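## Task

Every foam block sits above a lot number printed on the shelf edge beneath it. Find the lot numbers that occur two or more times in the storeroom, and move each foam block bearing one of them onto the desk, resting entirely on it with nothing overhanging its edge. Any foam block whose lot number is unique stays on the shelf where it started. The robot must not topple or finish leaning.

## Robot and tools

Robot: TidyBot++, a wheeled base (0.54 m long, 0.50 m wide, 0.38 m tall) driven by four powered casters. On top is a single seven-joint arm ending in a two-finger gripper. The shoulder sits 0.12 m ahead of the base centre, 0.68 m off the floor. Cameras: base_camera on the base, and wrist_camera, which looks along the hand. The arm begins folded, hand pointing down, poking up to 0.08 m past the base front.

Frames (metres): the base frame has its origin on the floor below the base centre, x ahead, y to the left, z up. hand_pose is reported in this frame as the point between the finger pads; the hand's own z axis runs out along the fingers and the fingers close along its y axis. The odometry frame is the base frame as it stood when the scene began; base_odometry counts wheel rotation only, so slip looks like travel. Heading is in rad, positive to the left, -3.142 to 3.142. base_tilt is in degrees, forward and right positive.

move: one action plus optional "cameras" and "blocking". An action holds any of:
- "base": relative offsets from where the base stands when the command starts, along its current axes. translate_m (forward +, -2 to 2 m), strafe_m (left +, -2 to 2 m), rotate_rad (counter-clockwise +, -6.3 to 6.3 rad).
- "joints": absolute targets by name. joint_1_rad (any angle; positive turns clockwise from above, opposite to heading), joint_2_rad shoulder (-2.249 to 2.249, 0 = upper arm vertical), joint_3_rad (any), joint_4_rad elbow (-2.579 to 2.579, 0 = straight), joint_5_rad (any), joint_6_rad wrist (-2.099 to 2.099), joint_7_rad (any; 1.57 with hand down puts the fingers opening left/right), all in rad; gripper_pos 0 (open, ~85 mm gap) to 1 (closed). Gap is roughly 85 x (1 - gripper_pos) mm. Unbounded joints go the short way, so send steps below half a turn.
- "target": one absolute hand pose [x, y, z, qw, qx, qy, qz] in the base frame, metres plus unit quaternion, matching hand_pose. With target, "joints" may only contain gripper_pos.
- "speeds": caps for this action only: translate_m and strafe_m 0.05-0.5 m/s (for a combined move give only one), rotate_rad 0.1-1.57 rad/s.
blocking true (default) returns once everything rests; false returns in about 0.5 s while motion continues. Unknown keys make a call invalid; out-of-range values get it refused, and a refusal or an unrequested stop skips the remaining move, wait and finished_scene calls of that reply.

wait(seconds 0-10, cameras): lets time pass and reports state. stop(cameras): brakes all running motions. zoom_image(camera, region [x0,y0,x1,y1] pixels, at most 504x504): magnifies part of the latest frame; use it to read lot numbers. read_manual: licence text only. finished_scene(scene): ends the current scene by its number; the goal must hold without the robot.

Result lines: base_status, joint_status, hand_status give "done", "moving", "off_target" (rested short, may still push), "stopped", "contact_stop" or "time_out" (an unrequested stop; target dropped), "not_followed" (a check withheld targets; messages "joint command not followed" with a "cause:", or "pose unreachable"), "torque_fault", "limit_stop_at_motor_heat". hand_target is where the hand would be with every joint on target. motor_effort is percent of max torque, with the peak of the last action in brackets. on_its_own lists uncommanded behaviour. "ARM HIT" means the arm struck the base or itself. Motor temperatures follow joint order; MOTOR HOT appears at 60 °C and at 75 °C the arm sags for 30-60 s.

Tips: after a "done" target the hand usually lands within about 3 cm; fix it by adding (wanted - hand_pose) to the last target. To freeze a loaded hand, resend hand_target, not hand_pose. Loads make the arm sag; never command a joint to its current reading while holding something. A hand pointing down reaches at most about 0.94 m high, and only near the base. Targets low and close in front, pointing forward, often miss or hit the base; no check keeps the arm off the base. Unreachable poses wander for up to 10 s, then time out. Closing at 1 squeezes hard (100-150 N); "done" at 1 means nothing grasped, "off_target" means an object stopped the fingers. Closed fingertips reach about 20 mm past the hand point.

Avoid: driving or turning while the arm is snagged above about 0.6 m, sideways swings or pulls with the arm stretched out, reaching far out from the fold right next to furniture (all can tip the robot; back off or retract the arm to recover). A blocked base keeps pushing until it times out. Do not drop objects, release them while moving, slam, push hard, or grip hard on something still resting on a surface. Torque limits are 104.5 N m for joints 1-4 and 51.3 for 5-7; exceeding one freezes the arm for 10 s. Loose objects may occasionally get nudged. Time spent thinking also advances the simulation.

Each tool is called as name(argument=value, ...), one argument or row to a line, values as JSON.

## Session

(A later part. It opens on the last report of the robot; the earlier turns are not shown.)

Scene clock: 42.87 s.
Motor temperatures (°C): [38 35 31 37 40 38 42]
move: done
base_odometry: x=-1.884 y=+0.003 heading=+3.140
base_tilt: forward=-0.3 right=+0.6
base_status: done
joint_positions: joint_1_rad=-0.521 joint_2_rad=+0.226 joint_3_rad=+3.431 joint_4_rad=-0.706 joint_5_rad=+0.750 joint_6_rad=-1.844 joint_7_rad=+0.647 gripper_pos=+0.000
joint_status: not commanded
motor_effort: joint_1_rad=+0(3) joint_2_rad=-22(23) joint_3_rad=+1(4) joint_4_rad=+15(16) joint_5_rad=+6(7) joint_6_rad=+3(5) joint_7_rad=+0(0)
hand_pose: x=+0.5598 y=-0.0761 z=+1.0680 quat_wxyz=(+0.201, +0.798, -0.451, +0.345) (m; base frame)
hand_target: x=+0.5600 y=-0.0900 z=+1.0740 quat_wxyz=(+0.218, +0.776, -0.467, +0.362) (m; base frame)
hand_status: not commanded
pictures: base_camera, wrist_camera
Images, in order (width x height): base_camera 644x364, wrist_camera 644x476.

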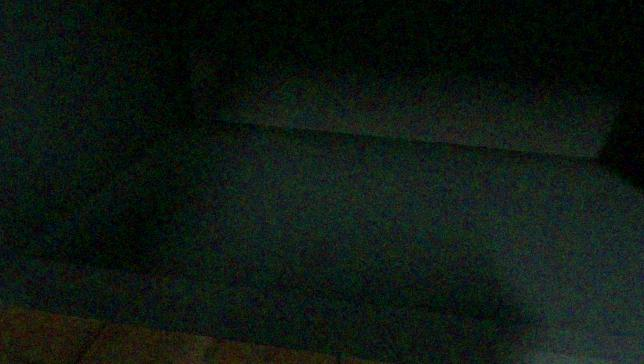

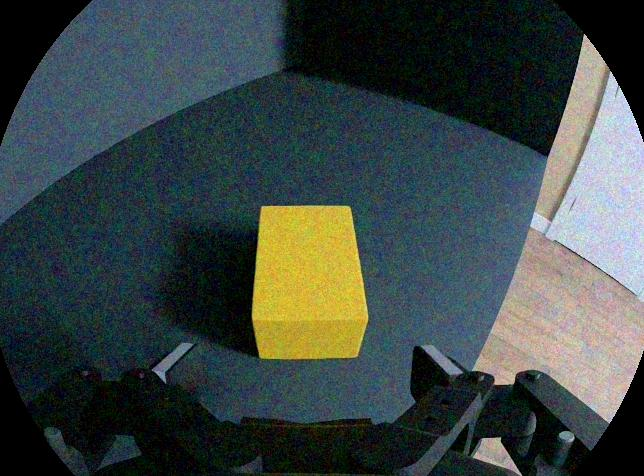

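move(
  base={"translate_m":0.035,"strafe_m":-0.055},
  speeds={"translate_m":0.1},
)

Scene clock: 44.23 s.
Motor temperatures (°C): [38 35 31 37 40 38 42]
move: done
base_odometry: x=-1.919 y=+0.058 heading=+3.140
base_tilt: forward=-0.3 right=+0.6
base_status: done
joint_positions: joint_1_rad=-0.520 joint_2_rad=+0.226 joint_3_rad=+3.430 joint_4_rad=-0.706 joint_5_rad=+0.751 joint_6_rad=-1.844 joint_7_rad=+0.647 gripper_pos=+0.000
joint_status: not commanded
motor_effort: joint_1_rad=-1(3) joint_2_rad=-22(23) joint_3_rad=+2(3) joint_4_rad=+15(15) joint_5_rad=+6(7) joint_6_rad=+4(5) joint_7_rad=+0(1)
hand_pose: x=+0.5595 y=-0.0767 z=+1.0682 quat_wxyz=(+0.201, +0.798, -0.452, +0.345) (m; base frame)
hand_target: x=+0.5600 y=-0.0900 z=+1.0740 quat_wxyz=(+0.218, +0.776, -0.467, +0.362) (m; base frame)
hand_status: not commanded
pictures: base_camera, wrist_camera
Images, in order (width x height): base_camera 644x364, wrist_camera 644x476.

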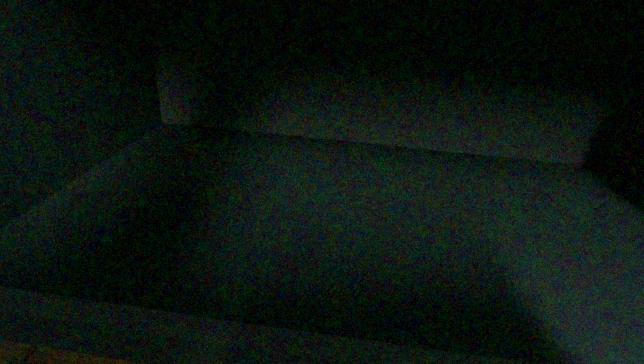

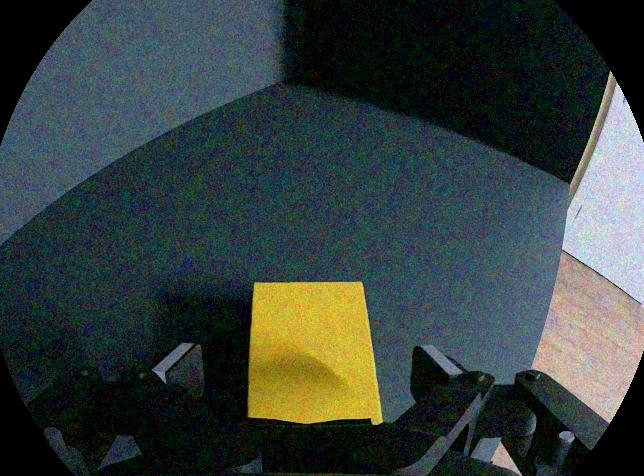

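move(
  joints={"gripper_pos":0.5},
)

Scene clock: 45.67 s.
Motor temperatures (°C): [38 35 31 37 40 38 42]
move: done
base_odometry: x=-1.919 y=+0.058 heading=+3.140
base_tilt: forward=-0.3 right=+0.6
base_status: not commanded
joint_positions: joint_1_rad=-0.520 joint_2_rad=+0.226 joint_3_rad=+3.430 joint_4_rad=-0.706 joint_5_rad=+0.751 joint_6_rad=-1.844 joint_7_rad=+0.647 gripper_pos=+0.500
joint_status: all done
motor_effort: joint_1_rad=+0(1) joint_2_rad=-22(22) joint_3_rad=+2(2) joint_4_rad=+15(15) joint_5_rad=+6(6) joint_6_rad=+4(5) joint_7_rad=+0(1)
hand_pose: x=+0.5595 y=-0.0767 z=+1.0682 quat_wxyz=(+0.201, +0.798, -0.452, +0.345) (m; base frame)
hand_target: x=+0.5600 y=-0.0900 z=+1.0740 quat_wxyz=(+0.218, +0.776, -0.467, +0.362) (m; base frame)
hand_status: not commanded
pictures: base_camera, wrist_camera
Images, in order (width x height): base_camera 644x364, wrist_camera 644x476.

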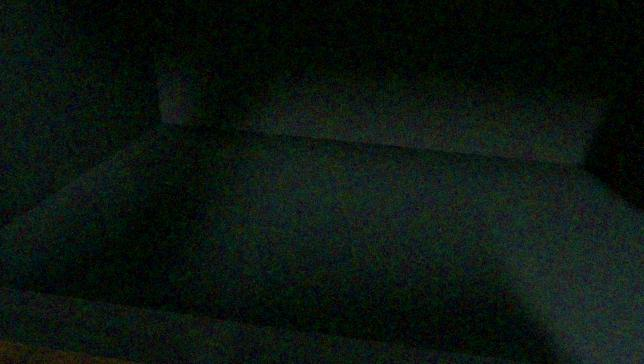

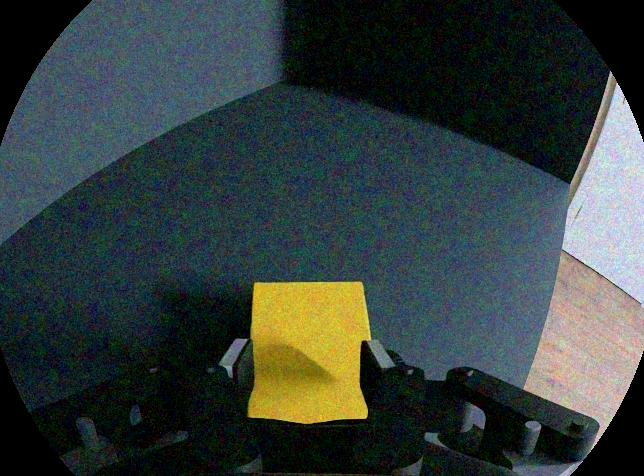

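move(
  joints={"gripper_pos":0.6},
)

move(
  target=[0.56, -0.09, 1.115, 0.218, 0.776, -0.467, 0.362],
)

move(
  base={"translate_m":-0.55},
)

Scene clock: 46.37 s.
Motor temperatures (°C): [38 35 31 37 40 38 42]
move: done
base_odometry: x=-1.919 y=+0.058 heading=+3.140
base_tilt: forward=-0.3 right=+0.6
base_status: not commanded
joint_positions: joint_1_rad=-0.520 joint_2_rad=+0.226 joint_3_rad=+3.430 joint_4_rad=-0.706 joint_5_rad=+0.751 joint_6_rad=-1.844 joint_7_rad=+0.647 gripper_pos=+0.600
joint_status: all done
motor_effort: joint_1_rad=+0(1) joint_2_rad=-22(22) joint_3_rad=+2(2) joint_4_rad=+14(16) joint_5_rad=+6(6) joint_6_rad=+4(5) joint_7_rad=+0(1)
hand_pose: x=+0.5595 y=-0.0767 z=+1.0682 quat_wxyz=(+0.201, +0.798, -0.452, +0.345) (m; base frame)
hand_target: x=+0.5600 y=-0.0900 z=+1.0740 quat_wxyz=(+0.218, +0.776, -0.467, +0.362) (m; base frame)
hand_status: not commanded
pictures: base_camera, wrist_camera
Images, in order (width x height): base_camera 644x364, wrist_camera 644x476.

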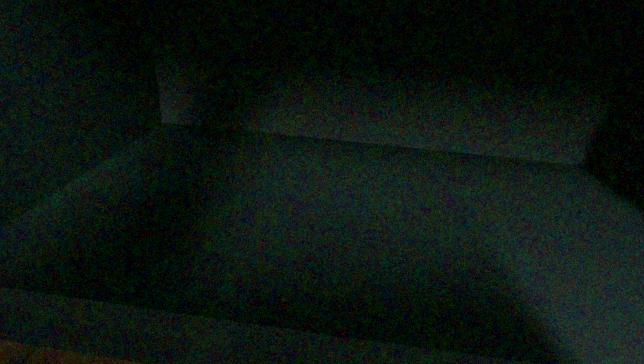

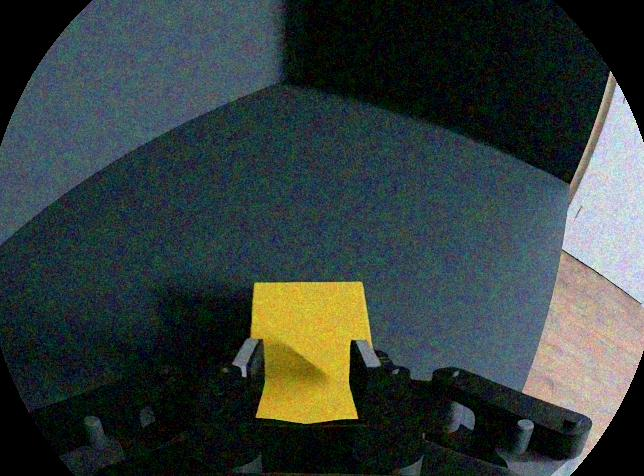

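Scene clock: 47.87 s.
Motor temperatures (°C): [38 35 31 37 40 38 42]
move: done
base_odometry: x=-1.919 y=+0.058 heading=+3.140
base_tilt: forward=-0.3 right=+0.6
base_status: not commanded
joint_positions: joint_1_rad=-0.520 joint_2_rad=+0.326 joint_3_rad=+3.630 joint_4_rad=-0.386 joint_5_rad=+0.732 joint_6_rad=-1.900 joint_7_rad=+0.792 gripper_pos=+0.600
joint_status: not commanded
motor_effort: joint_1_rad=-1(1) joint_2_rad=-23(23) joint_3_rad=+3(3) joint_4_rad=+12(16) joint_5_rad=+5(6) joint_6_rad=+6(6) joint_7_rad=+0(1)
hand_pose: x=+0.5559 y=-0.1039 z=+1.1371 quat_wxyz=(+0.218, +0.750, -0.482, +0.397) (m; base frame)
hand_target: x=+0.5600 y=-0.0900 z=+1.1150 quat_wxyz=(+0.218, +0.776, -0.467, +0.362) (m; base frame)
hand_status: done (0.026 m and 5.3 deg from the pose sent, 0.049 m and 4.1 deg at the start)
pictures: base_camera, wrist_camera
Images, in order (width x height): base_camera 644x364, wrist_camera 644x476.

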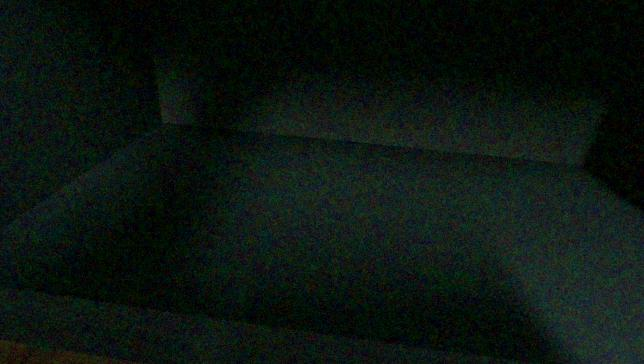

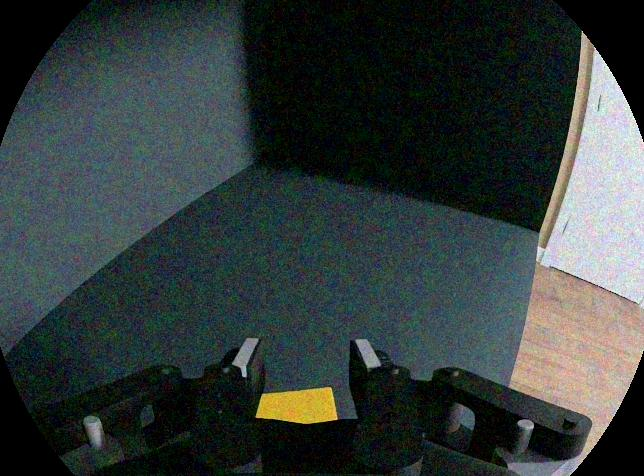

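Scene clock: 50.37 s.
Motor temperatures (°C): [38 35 31 37 40 37 42]
move: done
base_odometry: x=-1.369 y=+0.057 heading=+3.140
base_tilt: forward=-0.3 right=+0.6
base_status: done
joint_positions: joint_1_rad=-0.520 joint_2_rad=+0.339 joint_3_rad=+3.631 joint_4_rad=-0.382 joint_5_rad=+0.730 joint_6_rad=-1.904 joint_7_rad=+0.794 gripper_pos=+0.600
joint_status: not commanded
motor_effort: joint_1_rad=+0(1) joint_2_rad=-23(26) joint_3_rad=+2(3) joint_4_rad=+12(14) joint_5_rad=+5(6) joint_6_rad=+5(6) joint_7_rad=+0(1)
hand_pose: x=+0.5596 y=-0.1009 z=+1.1331 quat_wxyz=(+0.222, +0.751, -0.481, +0.394) (m; base frame)
hand_target: x=+0.5600 y=-0.0900 z=+1.1150 quat_wxyz=(+0.218, +0.776, -0.467, +0.362) (m; base frame)
hand_status: not commanded
pictures: base_camera, wrist_camera
Images, in order (width x height): base_camera 644x364, wrist_camera 644x476.

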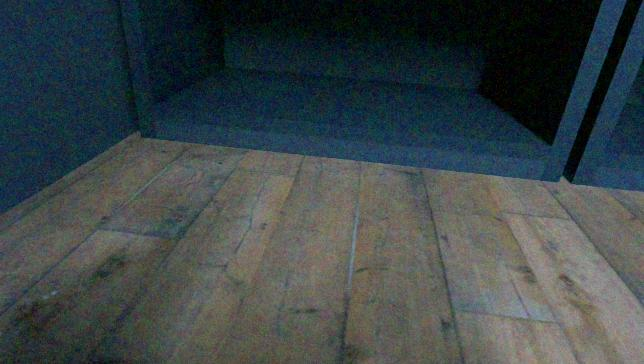

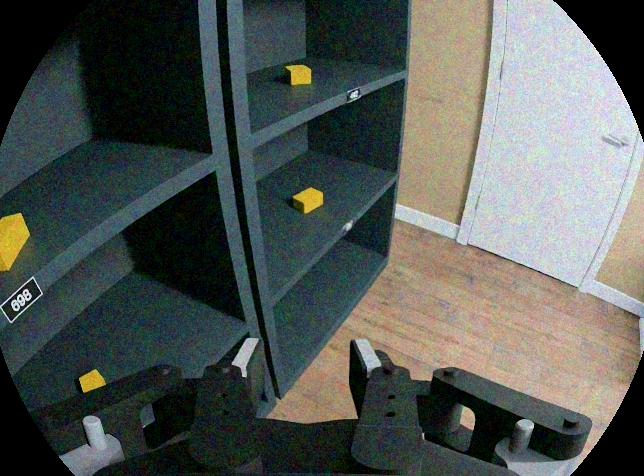

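move(
  target=[0.56, -0.09, 1.074, 0.218, 0.776, -0.467, 0.362],
  joints={"gripper_pos":0},
)

move(
  base={"translate_m":0.46,"strafe_m":0.1},
)

Scene clock: 52.13 s.
Motor temperatures (°C): [38 35 31 37 40 37 42]
move: done
base_odometry: x=-1.369 y=+0.057 heading=+3.140
base_tilt: forward=-0.3 right=+0.6
base_status: not commanded
joint_positions: joint_1_rad=-0.520 joint_2_rad=+0.234 joint_3_rad=+3.437 joint_4_rad=-0.704 joint_5_rad=+0.750 joint_6_rad=-1.875 joint_7_rad=+0.649 gripper_pos=+0.000
joint_status: all done
motor_effort: joint_1_rad=+0(1) joint_2_rad=-22(23) joint_3_rad=+2(3) joint_4_rad=+14(15) joint_5_rad=+6(6) joint_6_rad=+5(6) joint_7_rad=+0(1)
hand_pose: x=+0.5526 y=-0.0779 z=+1.0625 quat_wxyz=(+0.210, +0.798, -0.459, +0.331) (m; base frame)
hand_target: x=+0.5600 y=-0.0900 z=+1.0740 quat_wxyz=(+0.218, +0.776, -0.467, +0.362) (m; base frame)
hand_status: done (0.018 m and 4.6 deg from the pose sent, 0.060 m and 4.9 deg at the start)
pictures: base_camera, wrist_camera
Images, in order (width x height): base_camera 644x364, wrist_camera 644x476.

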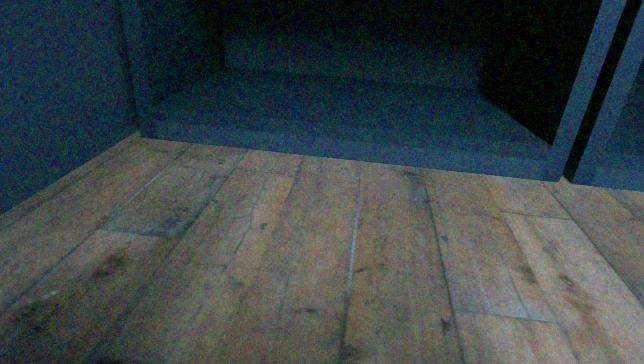

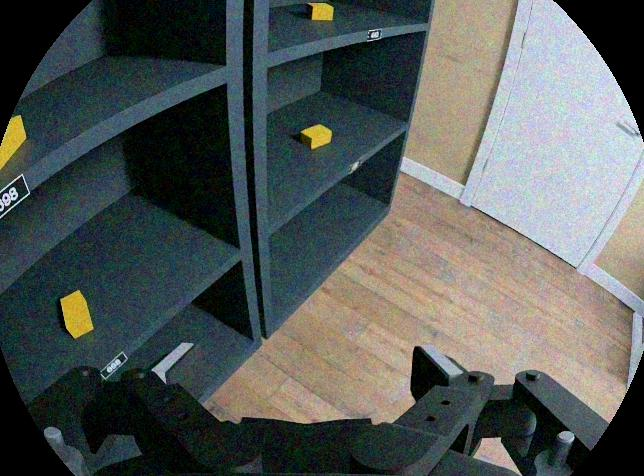

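Scene clock: 54.50 s.
Motor temperatures (°C): [38 35 31 37 40 37 42]
move: done
base_odometry: x=-1.829 y=-0.043 heading=+3.141
base_tilt: forward=-0.3 right=+0.6
base_status: done
joint_positions: joint_1_rad=-0.520 joint_2_rad=+0.223 joint_3_rad=+3.435 joint_4_rad=-0.707 joint_5_rad=+0.752 joint_6_rad=-1.870 joint_7_rad=+0.647 gripper_pos=+0.000
joint_status: not commanded
motor_effort: joint_1_rad=-1(1) joint_2_rad=-21(25) joint_3_rad=+2(2) joint_4_rad=+15(16) joint_5_rad=+6(6) joint_6_rad=+4(5) joint_7_rad=+0(1)
hand_pose: x=+0.5504 y=-0.0797 z=+1.0659 quat_wxyz=(+0.206, +0.797, -0.459, +0.335) (m; base frame)
hand_target: x=+0.5600 y=-0.0900 z=+1.0740 quat_wxyz=(+0.218, +0.776, -0.467, +0.362) (m; base frame)
hand_status: not commanded
pictures: base_camera, wrist_camera
Images, in order (width x height): base_camera 644x364, wrist_camera 644x476.

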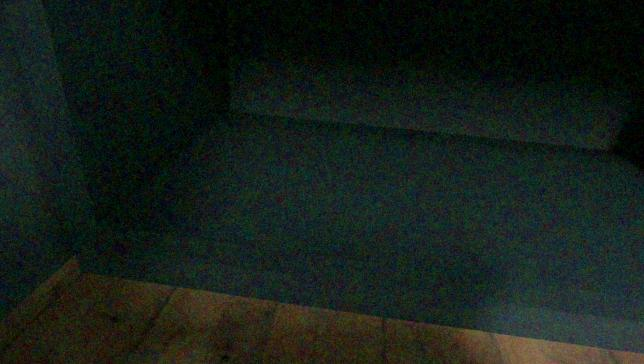

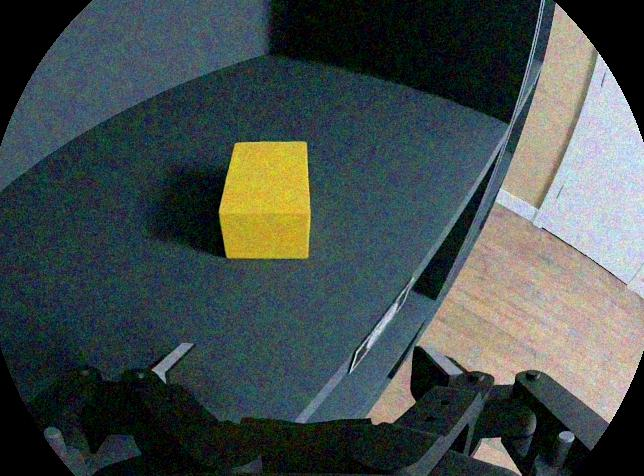

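move(
  target=[0.56, -0.09, 1.057, 0.218, 0.776, -0.467, 0.362],
  cameras=["wrist_camera"],
)

move(
  base={"translate_m":0.06,"strafe_m":-0.045},
  speeds={"translate_m":0.1},
  cameras=["wrist_camera"],
)

Scene clock: 55.63 s.
Motor temperatures (°C): [38 35 31 37 40 37 42]
move: done
base_odometry: x=-1.829 y=-0.043 heading=+3.141
base_tilt: forward=-0.3 right=+0.6
base_status: not commanded
joint_positions: joint_1_rad=-0.507 joint_2_rad=+0.201 joint_3_rad=+3.368 joint_4_rad=-0.810 joint_5_rad=+0.769 joint_6_rad=-1.841 joint_7_rad=+0.578 gripper_pos=+0.000
joint_status: not commanded
motor_effort: joint_1_rad=+0(1) joint_2_rad=-21(22) joint_3_rad=+1(2) joint_4_rad=+15(16) joint_5_rad=+6(7) joint_6_rad=+4(4) joint_7_rad=+0(1)
hand_pose: x=+0.5522 y=-0.0720 z=+1.0443 quat_wxyz=(+0.209, +0.801, -0.455, +0.328) (m; base frame)
hand_target: x=+0.5600 y=-0.0900 z=+1.0570 quat_wxyz=(+0.218, +0.776, -0.467, +0.362) (m; base frame)
hand_status: done (0.023 m and 5.1 deg from the pose sent, 0.017 m and 4.2 deg at the start)
pictures: wrist_camera
Images, in order (width x height): wrist_camera 644x476.

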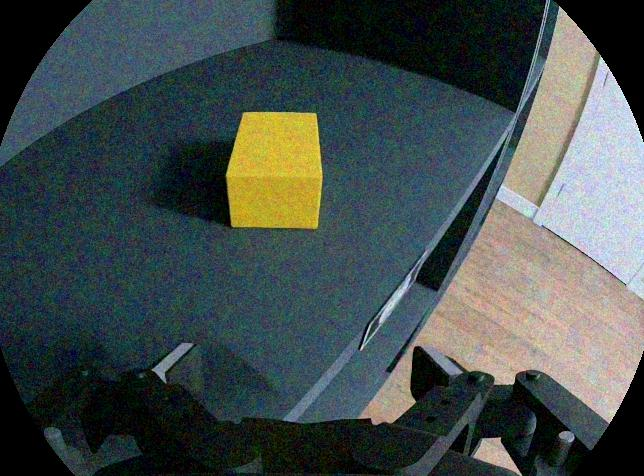

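Scene clock: 56.93 s.
Motor temperatures (°C): [38 35 31 37 40 37 42]
move: done
base_odometry: x=-1.889 y=+0.002 heading=-3.141
base_tilt: forward=-0.3 right=+0.6
base_status: done
joint_positions: joint_1_rad=-0.500 joint_2_rad=+0.195 joint_3_rad=+3.364 joint_4_rad=-0.810 joint_5_rad=+0.772 joint_6_rad=-1.838 joint_7_rad=+0.576 gripper_pos=+0.000
joint_status: not commanded
motor_effort: joint_1_rad=-1(2) joint_2_rad=-21(23) joint_3_rad=+1(3) joint_4_rad=+15(16) joint_5_rad=+6(7) joint_6_rad=+3(5) joint_7_rad=+0(1)
hand_pose: x=+0.5509 y=-0.0754 z=+1.0471 quat_wxyz=(+0.206, +0.799, -0.458, +0.332) (m; base frame)
hand_target: x=+0.5600 y=-0.0900 z=+1.0570 quat_wxyz=(+0.218, +0.776, -0.467, +0.362) (m; base frame)
hand_status: not commanded
pictures: wrist_camera
Images, in order (width x height): wrist_camera 644x476.

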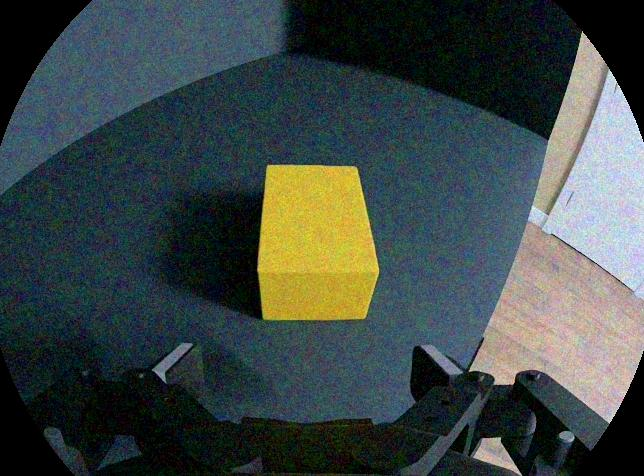

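move(
  base={"translate_m":0.04,"strafe_m":-0.069},
  speeds={"translate_m":0.1},
  cameras=["wrist_camera"],
)

move(
  joints={"gripper_pos":0.68},
  cameras=["wrist_camera"],
)

move(
  target=[0.56, -0.09, 1.1, 0.218, 0.776, -0.467, 0.362],
  cameras=["wrist_camera"],
)

Scene clock: 58.57 s.
Motor temperatures (°C): [38 35 31 37 40 37 42]
move: done
base_odometry: x=-1.930 y=+0.071 heading=-3.141
base_tilt: forward=-0.3 right=+0.6
base_status: done
joint_positions: joint_1_rad=-0.496 joint_2_rad=+0.195 joint_3_rad=+3.362 joint_4_rad=-0.810 joint_5_rad=+0.773 joint_6_rad=-1.837 joint_7_rad=+0.576 gripper_pos=+0.000
joint_status: not commanded
motor_effort: joint_1_rad=-1(3) joint_2_rad=-21(23) joint_3_rad=+1(3) joint_4_rad=+15(17) joint_5_rad=+6(7) joint_6_rad=+4(4) joint_7_rad=+0(1)
hand_pose: x=+0.5508 y=-0.0767 z=+1.0474 quat_wxyz=(+0.207, +0.798, -0.458, +0.332) (m; base frame)
hand_target: x=+0.5600 y=-0.0900 z=+1.0570 quat_wxyz=(+0.218, +0.776, -0.467, +0.362) (m; base frame)
hand_status: not commanded
pictures: wrist_camera
Images, in order (width x height): wrist_camera 644x476.

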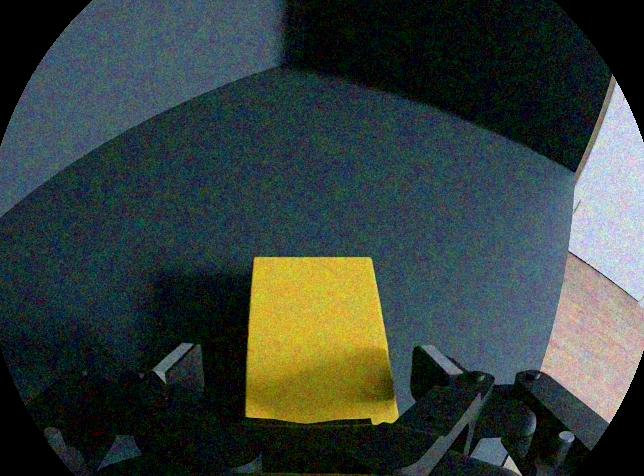

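Scene clock: 59.50 s.
Motor temperatures (°C): [38 35 31 37 40 37 42]
move: off_target
base_odometry: x=-1.930 y=+0.071 heading=-3.141
base_tilt: forward=-0.3 right=+0.6
base_status: not commanded
joint_positions: joint_1_rad=-0.496 joint_2_rad=+0.190 joint_3_rad=+3.361 joint_4_rad=-0.814 joint_5_rad=+0.778 joint_6_rad=-1.833 joint_7_rad=+0.576 gripper_pos=+0.456
joint_status: gripper_pos off_target (ended at +0.456, target +0.680)
motor_effort: joint_1_rad=+0(3) joint_2_rad=-20(21) joint_3_rad=+1(3) joint_4_rad=+14(16) joint_5_rad=+6(6) joint_6_rad=+3(4) joint_7_rad=+0(1)
hand_pose: x=+0.5503 y=-0.0782 z=+1.0491 quat_wxyz=(+0.207, +0.797, -0.458, +0.334) (m; base frame)
hand_target: x=+0.5600 y=-0.0900 z=+1.0570 quat_wxyz=(+0.218, +0.776, -0.467, +0.362) (m; base frame)
hand_status: not commanded
pictures: wrist_camera
Images, in order (width x height): wrist_camera 644x476.

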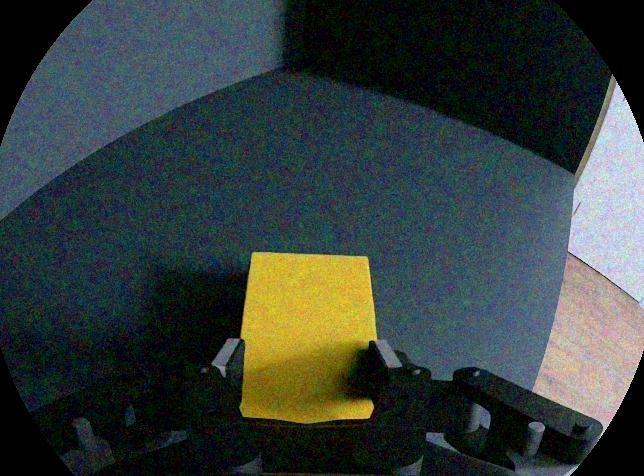

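Scene clock: 60.90 s.
Motor temperatures (°C): [38 35 31 37 40 37 42]
move: done
base_odometry: x=-1.930 y=+0.071 heading=-3.141
base_tilt: forward=-0.3 right=+0.6
base_status: not commanded
joint_positions: joint_1_rad=-0.517 joint_2_rad=+0.266 joint_3_rad=+3.543 joint_4_rad=-0.550 joint_5_rad=+0.778 joint_6_rad=-1.845 joint_7_rad=+0.694 gripper_pos=+0.456
joint_status: not commanded
motor_effort: joint_1_rad=+0(1) joint_2_rad=-22(22) joint_3_rad=+2(2) joint_4_rad=+14(16) joint_5_rad=+6(7) joint_6_rad=+5(5) joint_7_rad=-1(1)
hand_pose: x=+0.5576 y=-0.1089 z=+1.1163 quat_wxyz=(+0.212, +0.753, -0.486, +0.390) (m; base frame)
hand_target: x=+0.5600 y=-0.0900 z=+1.1000 quat_wxyz=(+0.218, +0.776, -0.467, +0.362) (m; base frame)
hand_status: done (0.025 m and 4.7 deg from the pose sent, 0.053 m and 4.3 deg at the start)
pictures: wrist_camera
Images, in order (width x height): wrist_camera 644x476.

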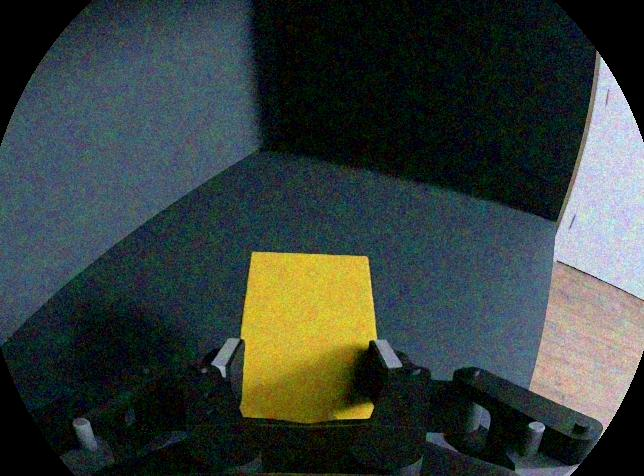

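move(
  base={"translate_m":-1.7,"strafe_m":0.1},
)

move(
  base={"rotate_rad":-1.57},
  speeds={"rotate_rad":0.8},
)

move(
  target=[0.6, 0.0, 0.95, 0, 0.94, 0, 0.342],
)

Scene clock: 66.10 s.
Motor temperatures (°C): [38 35 31 37 40 37 42]
move: done
base_odometry: x=-0.229 y=-0.028 heading=-3.141
base_tilt: forward=-0.3 right=+0.6
base_status: done
joint_positions: joint_1_rad=-0.520 joint_2_rad=+0.280 joint_3_rad=+3.544 joint_4_rad=-0.548 joint_5_rad=+0.778 joint_6_rad=-1.846 joint_7_rad=+0.695 gripper_pos=+0.456
joint_status: not commanded
motor_effort: joint_1_rad=+0(1) joint_2_rad=-22(25) joint_3_rad=+2(3) joint_4_rad=+14(15) joint_5_rad=+6(6) joint_6_rad=+5(6) joint_7_rad=+0(1)
hand_pose: x=+0.5626 y=-0.1050 z=+1.1123 quat_wxyz=(+0.217, +0.755, -0.483, +0.387) (m; base frame)
hand_target: x=+0.5600 y=-0.0900 z=+1.1000 quat_wxyz=(+0.218, +0.776, -0.467, +0.362) (m; base frame)
hand_status: not commanded
pictures: base_camera, wrist_camera
Images, in order (width x height): base_camera 644x364, wrist_camera 644x476.

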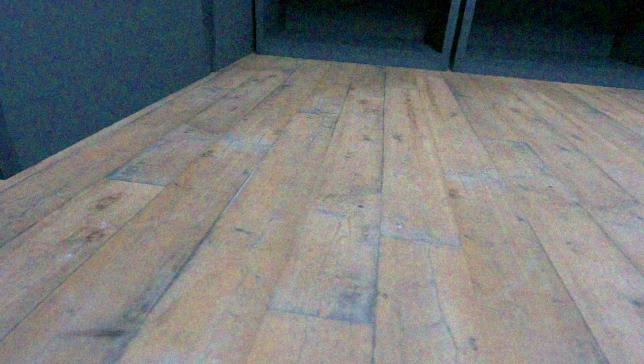

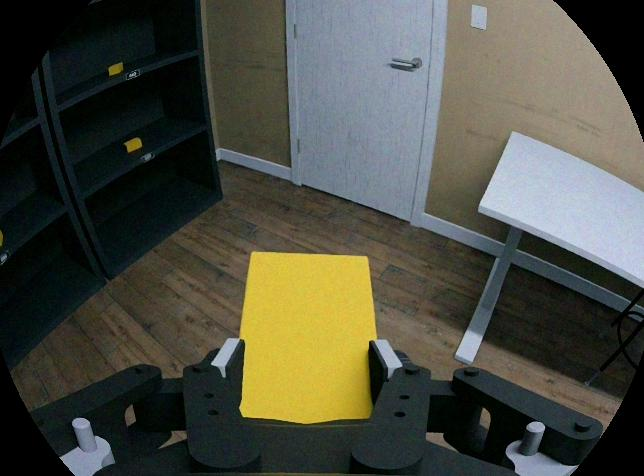

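Scene clock: 68.93 s.
Motor temperatures (°C): [38 35 31 37 40 37 42]
move: done
base_odometry: x=-0.229 y=-0.028 heading=+1.573
base_tilt: forward=-0.3 right=+0.6
base_status: done
joint_positions: joint_1_rad=-0.529 joint_2_rad=+0.281 joint_3_rad=+3.549 joint_4_rad=-0.548 joint_5_rad=+0.778 joint_6_rad=-1.846 joint_7_rad=+0.695 gripper_pos=+0.456
joint_status: not commanded
motor_effort: joint_1_rad=-1(3) joint_2_rad=-22(24) joint_3_rad=+2(4) joint_4_rad=+14(15) joint_5_rad=+6(7) joint_6_rad=+5(6) joint_7_rad=+0(1)
hand_pose: x=+0.5629 y=-0.1026 z=+1.1126 quat_wxyz=(+0.217, +0.755, -0.481, +0.388) (m; base frame)
hand_target: x=+0.5600 y=-0.0900 z=+1.1000 quat_wxyz=(+0.218, +0.776, -0.467, +0.362) (m; base frame)
hand_status: not commanded
pictures: base_camera, wrist_camera
Images, in order (width x height): base_camera 644x364, wrist_camera 644x476.

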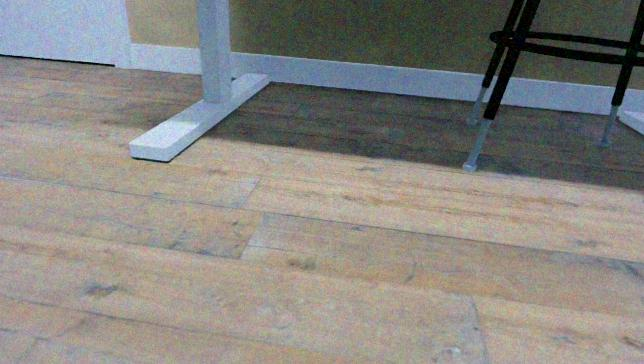

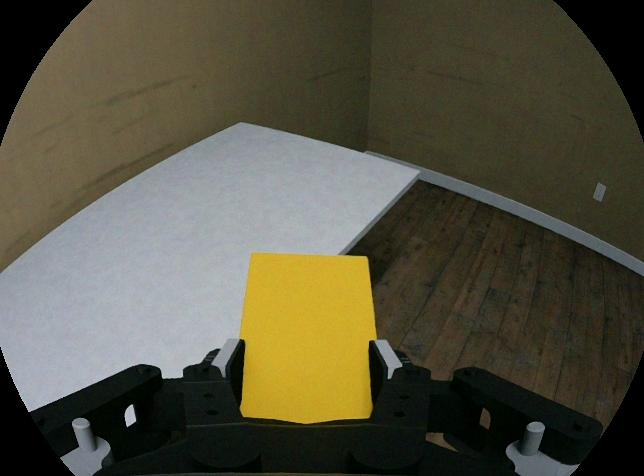

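Scene clock: 71.37 s.
Motor temperatures (°C): [38 35 31 37 40 37 42]
move: done
base_odometry: x=-0.229 y=-0.028 heading=+1.573
base_tilt: forward=-0.3 right=+0.6
base_status: not commanded
joint_positions: joint_1_rad=-0.039 joint_2_rad=-0.041 joint_3_rad=+3.180 joint_4_rad=-1.313 joint_5_rad=+0.071 joint_6_rad=-1.209 joint_7_rad=+1.529 gripper_pos=+0.457
joint_status: not commanded
motor_effort: joint_1_rad=-1(1) joint_2_rad=-18(22) joint_3_rad=+0(3) joint_4_rad=+20(21) joint_5_rad=+1(6) joint_6_rad=+5(6) joint_7_rad=+0(1)
hand_pose: x=+0.5935 y=-0.0195 z=+0.9494 quat_wxyz=(+0.028, +0.945, -0.019, +0.325) (m; base frame)
hand_target: x=+0.6000 y=+0.0000 z=+0.9500 quat_wxyz=(+0.000, +0.940, +0.000, +0.342) (m; base frame)
hand_status: done (0.021 m and 4.4 deg from the pose sent, 0.196 m and 65.2 deg at the start)
pictures: base_camera, wrist_camera
Images, in order (width x height): base_camera 644x364, wrist_camera 644x476.

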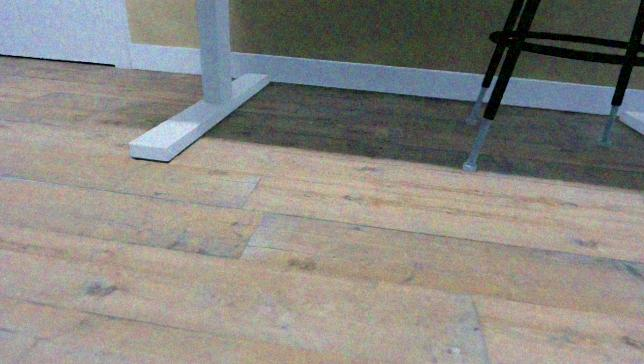

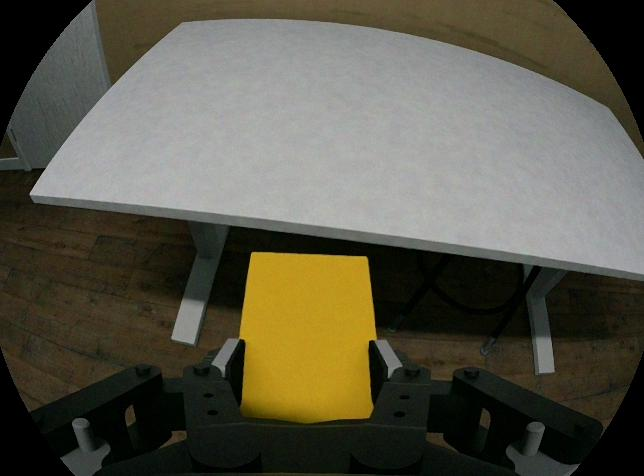

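move(
  target=[0.62, 0.0, 0.9, 0, 0.9205, 0, 0.391],
  cameras=[],
)

move(
  base={"translate_m":0.47},
  speeds={"translate_m":0.25},
)

Scene clock: 73.43 s.
Motor temperatures (°C): [38 35 31 37 40 37 42]
move: done
base_odometry: x=-0.229 y=-0.028 heading=+1.573
base_tilt: forward=-0.3 right=+0.6
base_status: not commanded
joint_positions: joint_1_rad=-0.035 joint_2_rad=-0.077 joint_3_rad=+3.176 joint_4_rad=-1.583 joint_5_rad=+0.069 joint_6_rad=-0.873 joint_7_rad=+1.531 gripper_pos=+0.457
joint_status: not commanded
motor_effort: joint_1_rad=+0(1) joint_2_rad=-18(19) joint_3_rad=+0(0) joint_4_rad=+21(22) joint_5_rad=+1(1) joint_6_rad=+7(7) joint_7_rad=+0(1)
hand_pose: x=+0.6156 y=-0.0153 z=+0.8973 quat_wxyz=(+0.024, +0.928, -0.008, +0.373) (m; base frame)
hand_target: x=+0.6200 y=+0.0000 z=+0.9000 quat_wxyz=(+0.000, +0.920, +0.000, +0.391) (m; base frame)
hand_status: done (0.016 m and 3.7 deg from the pose sent, 0.059 m and 9.0 deg at the start)
pictures: none
No camera images: "cameras" was empty.

Scene clock: 76.20 s.
Motor temperatures (°C): [38 35 31 37 40 37 42]
move: done
base_odometry: x=-0.230 y=+0.442 heading=+1.572
base_tilt: forward=-0.3 right=+0.6
base_status: done
joint_positions: joint_1_rad=-0.033 joint_2_rad=-0.089 joint_3_rad=+3.175 joint_4_rad=-1.584 joint_5_rad=+0.068 joint_6_rad=-0.868 joint_7_rad=+1.531 gripper_pos=+0.457
joint_status: not commanded
motor_effort: joint_1_rad=+0(1) joint_2_rad=-17(20) joint_3_rad=+0(1) joint_4_rad=+21(22) joint_5_rad=+1(1) joint_6_rad=+6(7) joint_7_rad=+0(1)
hand_pose: x=+0.6141 y=-0.0152 z=+0.9037 quat_wxyz=(+0.023, +0.925, -0.008, +0.380) (m; base frame)
hand_target: x=+0.6200 y=+0.0000 z=+0.9000 quat_wxyz=(+0.000, +0.920, +0.000, +0.391) (m; base frame)
hand_status: not commanded
pictures: base_camera, wrist_camera
Images, in order (width x height): base_camera 644x364, wrist_camera 644x476.

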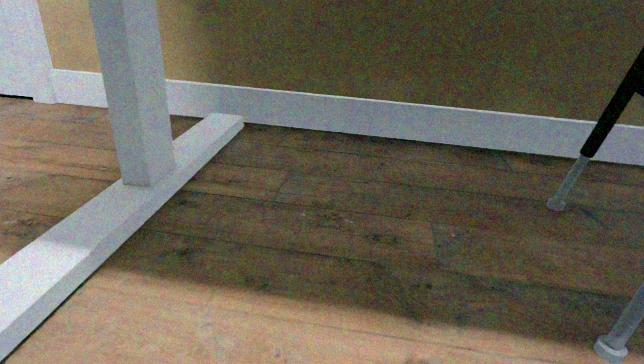

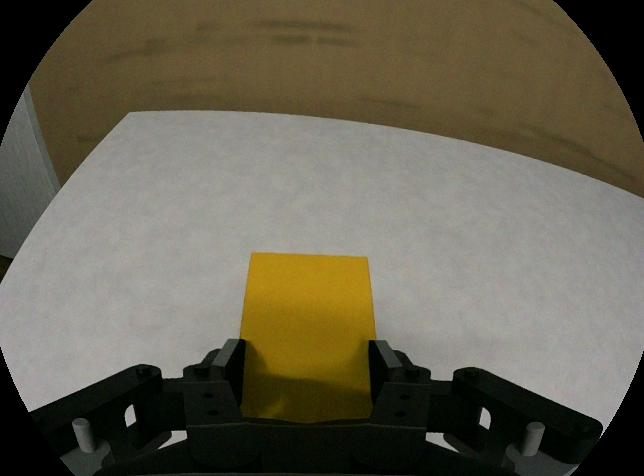

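move(
  target=[0.62, 0.0, 0.82, 0, 0.9205, 0, 0.391],
  cameras=["wrist_camera"],
)

move(
  target=[0.62, 0.0, 0.79, 0, 0.9205, 0, 0.391],
  cameras=["wrist_camera"],
)

Scene clock: 77.97 s.
Motor temperatures (°C): [38 35 31 37 40 37 42]
move: done
base_odometry: x=-0.230 y=+0.442 heading=+1.572
base_tilt: forward=-0.3 right=+0.6
base_status: not commanded
joint_positions: joint_1_rad=-0.032 joint_2_rad=-0.088 joint_3_rad=+3.174 joint_4_rad=-1.825 joint_5_rad=+0.067 joint_6_rad=-0.615 joint_7_rad=+1.533 gripper_pos=+0.457
joint_status: not commanded
motor_effort: joint_1_rad=+0(1) joint_2_rad=-17(18) joint_3_rad=+0(0) joint_4_rad=+21(22) joint_5_rad=+1(1) joint_6_rad=+7(7) joint_7_rad=+0(1)
hand_pose: x=+0.6133 y=-0.0112 z=+0.8299 quat_wxyz=(+0.020, +0.923, +0.000, +0.385) (m; base frame)
hand_target: x=+0.6200 y=+0.0000 z=+0.8200 quat_wxyz=(+0.000, +0.920, +0.000, +0.391) (m; base frame)
hand_status: done (0.016 m and 2.4 deg from the pose sent, 0.085 m and 3.1 deg at the start)
pictures: wrist_camera
Images, in order (width x height): wrist_camera 644x476.

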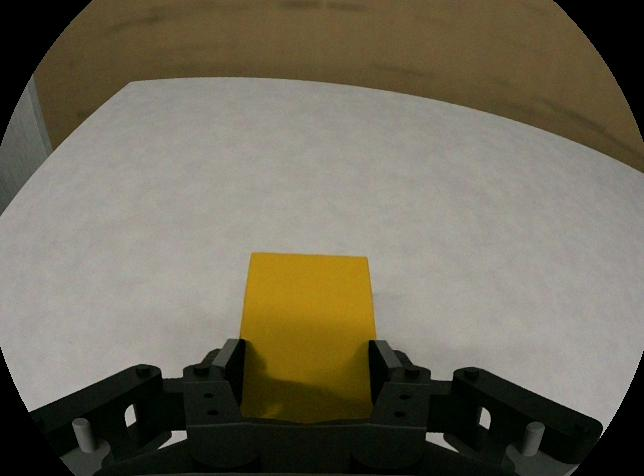

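Scene clock: 79.13 s.
Motor temperatures (°C): [38 35 31 37 40 37 42]
move: done
base_odometry: x=-0.230 y=+0.442 heading=+1.572
base_tilt: forward=-0.3 right=+0.6
base_status: not commanded
joint_positions: joint_1_rad=-0.032 joint_2_rad=-0.072 joint_3_rad=+3.174 joint_4_rad=-1.909 joint_5_rad=+0.065 joint_6_rad=-0.513 joint_7_rad=+1.535 gripper_pos=+0.457
joint_status: not commanded
motor_effort: joint_1_rad=+0(1) joint_2_rad=-17(19) joint_3_rad=+0(0) joint_4_rad=+21(22) joint_5_rad=+1(1) joint_6_rad=+6(7) joint_7_rad=+0(1)
hand_pose: x=+0.6138 y=-0.0092 z=+0.8004 quat_wxyz=(+0.018, +0.922, +0.003, +0.386) (m; base frame)
hand_target: x=+0.6200 y=+0.0000 z=+0.7900 quat_wxyz=(+0.000, +0.920, +0.000, +0.391) (m; base frame)
hand_status: done (0.015 m and 2.2 deg from the pose sent, 0.042 m and 2.4 deg at the start)
pictures: wrist_camera
Images, in order (width x height): wrist_camera 644x476.

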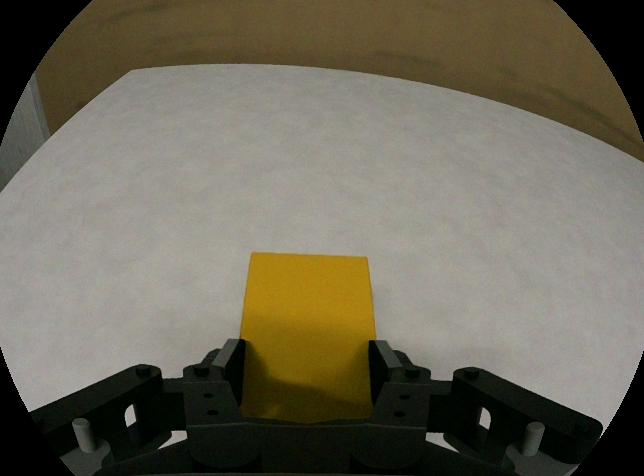

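move(
  target=[0.62, 0.0, 0.765, 0, 0.9205, 0, 0.391],
  cameras=["wrist_camera"],
)

move(
  target=[0.62, 0.0, 0.745, 0, 0.9205, 0, 0.391],
  cameras=["wrist_camera"],
)

Scene clock: 80.30 s.
Motor temperatures (°C): [38 35 31 37 40 37 42]
move: done
base_odometry: x=-0.231 y=+0.442 heading=+1.572
base_tilt: forward=-0.3 right=+0.6
base_status: not commanded
joint_positions: joint_1_rad=-0.031 joint_2_rad=-0.055 joint_3_rad=+3.174 joint_4_rad=-1.971 joint_5_rad=+0.062 joint_6_rad=-0.426 joint_7_rad=+1.538 gripper_pos=+0.457
joint_status: not commanded
motor_effort: joint_1_rad=+0(1) joint_2_rad=-14(18) joint_3_rad=+0(1) joint_4_rad=+19(22) joint_5_rad=+1(1) joint_6_rad=+6(7) joint_7_rad=+0(1)
hand_pose: x=+0.6152 y=-0.0076 z=+0.7788 quat_wxyz=(+0.016, +0.921, +0.005, +0.389) (m; base frame)
hand_target: x=+0.6200 y=+0.0000 z=+0.7650 quat_wxyz=(+0.000, +0.920, +0.000, +0.391) (m; base frame)
hand_status: done (0.016 m and 1.9 deg from the pose sent, 0.037 m and 2.2 deg at the start)
pictures: wrist_camera
Images, in order (width x height): wrist_camera 644x476.

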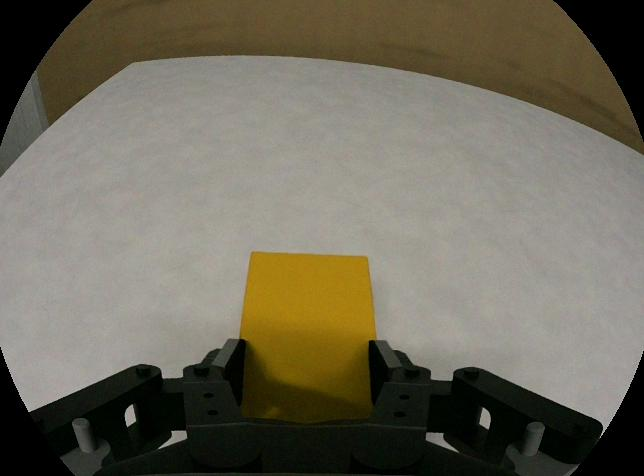

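Scene clock: 81.03 s.
Motor temperatures (°C): [38 35 31 37 40 37 42]
move: off_target
base_odometry: x=-0.231 y=+0.442 heading=+1.572
base_tilt: forward=-0.3 right=+0.6
base_status: not commanded
joint_positions: joint_1_rad=-0.028 joint_2_rad=-0.058 joint_3_rad=+3.174 joint_4_rad=-2.006 joint_5_rad=+0.061 joint_6_rad=-0.354 joint_7_rad=+1.542 gripper_pos=+0.457
joint_status: not commanded
motor_effort: joint_1_rad=-1(1) joint_2_rad=-10(17) joint_3_rad=+0(0) joint_4_rad=+18(19) joint_5_rad=+0(1) joint_6_rad=+7(7) joint_7_rad=+0(1)
hand_pose: x=+0.6189 y=-0.0074 z=+0.7785 quat_wxyz=(+0.015, +0.913, +0.007, +0.408) (m; base frame)
hand_target: x=+0.6200 y=+0.0000 z=+0.7450 quat_wxyz=(+0.000, +0.920, +0.000, +0.391) (m; base frame)
hand_status: off_target (0.034 m and 2.8 deg from the pose sent, 0.035 m and 1.9 deg at the start)
pictures: wrist_camera
Images, in order (width x height): wrist_camera 644x476.

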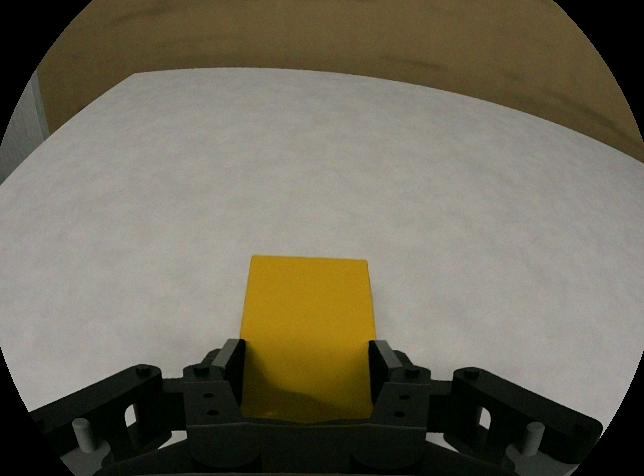

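move(
  target=[0.62, 0.0, 0.76, 0, 0.9205, 0, 0.391],
  cameras=[],
)

move(
  joints={"gripper_pos":0.0},
)

move(
  target=[0.62, 0.0, 0.9, 0, 0.9205, 0, 0.391],
)

Scene clock: 82.17 s.
Motor temperatures (°C): [38 35 31 37 40 37 42]
move: done
base_odometry: x=-0.231 y=+0.442 heading=+1.572
base_tilt: forward=-0.3 right=+0.6
base_status: not commanded
joint_positions: joint_1_rad=-0.028 joint_2_rad=-0.056 joint_3_rad=+3.174 joint_4_rad=-2.002 joint_5_rad=+0.061 joint_6_rad=-0.357 joint_7_rad=+1.542 gripper_pos=+0.457
joint_status: not commanded
motor_effort: joint_1_rad=-1(1) joint_2_rad=-12(17) joint_3_rad=+0(0) joint_4_rad=+16(20) joint_5_rad=+1(1) joint_6_rad=+5(7) joint_7_rad=+0(1)
hand_pose: x=+0.6199 y=-0.0074 z=+0.7787 quat_wxyz=(+0.016, +0.913, +0.007, +0.407) (m; base frame)
hand_target: x=+0.6200 y=+0.0000 z=+0.7600 quat_wxyz=(+0.000, +0.920, +0.000, +0.391) (m; base frame)
hand_status: done (0.020 m and 2.8 deg from the pose sent, 0.020 m and 2.8 deg at the start)
pictures: none
No camera images: "cameras" was empty.

Scene clock: 83.10 s.
Motor temperatures (°C): [38 35 31 37 40 37 42]
move: done
base_odometry: x=-0.231 y=+0.442 heading=+1.572
base_tilt: forward=-0.3 right=+0.6
base_status: not commanded
joint_positions: joint_1_rad=-0.028 joint_2_rad=-0.042 joint_3_rad=+3.173 joint_4_rad=-2.002 joint_5_rad=+0.060 joint_6_rad=-0.357 joint_7_rad=+1.542 gripper_pos=+0.000
joint_status: all done
motor_effort: joint_1_rad=-1(1) joint_2_rad=-17(19) joint_3_rad=+0(0) joint_4_rad=+20(21) joint_5_rad=+1(1) joint_6_rad=+6(7) joint_7_rad=+0(1)
hand_pose: x=+0.6212 y=-0.0070 z=+0.7718 quat_wxyz=(+0.015, +0.916, +0.007, +0.401) (m; base frame)
hand_target: x=+0.6200 y=+0.0000 z=+0.7600 quat_wxyz=(+0.000, +0.920, +0.000, +0.391) (m; base frame)
hand_status: not commanded
pictures: base_camera, wrist_camera
Images, in order (width x height): base_camera 644x364, wrist_camera 644x476.

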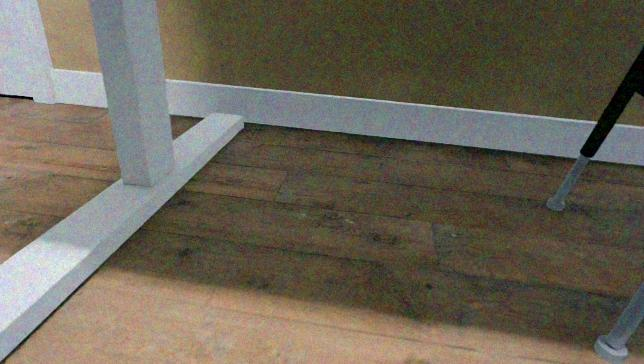

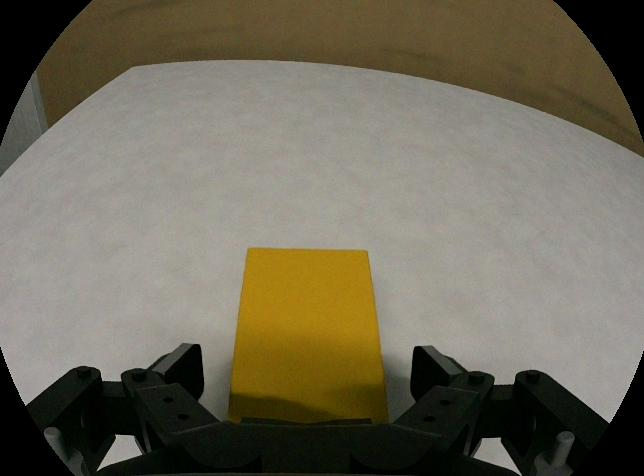

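Scene clock: 85.00 s.
Motor temperatures (°C): [38 35 31 37 40 37 42]
move: done
base_odometry: x=-0.231 y=+0.442 heading=+1.572
base_tilt: forward=-0.3 right=+0.6
base_status: not commanded
joint_positions: joint_1_rad=-0.028 joint_2_rad=-0.084 joint_3_rad=+3.173 joint_4_rad=-1.624 joint_5_rad=+0.060 joint_6_rad=-0.765 joint_7_rad=+1.542 gripper_pos=+0.000
joint_status: not commanded
motor_effort: joint_1_rad=+0(1) joint_2_rad=-18(19) joint_3_rad=+0(0) joint_4_rad=+22(22) joint_5_rad=+1(1) joint_6_rad=+6(8) joint_7_rad=+0(1)
hand_pose: x=+0.6294 y=-0.0138 z=+0.9027 quat_wxyz=(+0.021, +0.913, -0.004, +0.406) (m; base frame)
hand_target: x=+0.6200 y=+0.0000 z=+0.9000 quat_wxyz=(+0.000, +0.920, +0.000, +0.391) (m; base frame)
hand_status: done (0.017 m and 3.2 deg from the pose sent, 0.128 m and 2.3 deg at the start)
pictures: base_camera, wrist_camera
Images, in order (width x height): base_camera 644x364, wrist_camera 644x476.

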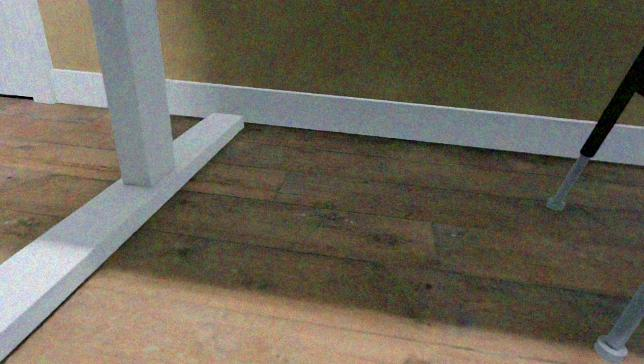

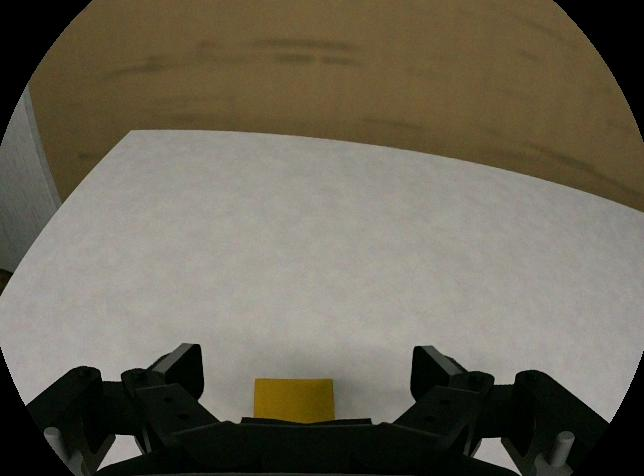

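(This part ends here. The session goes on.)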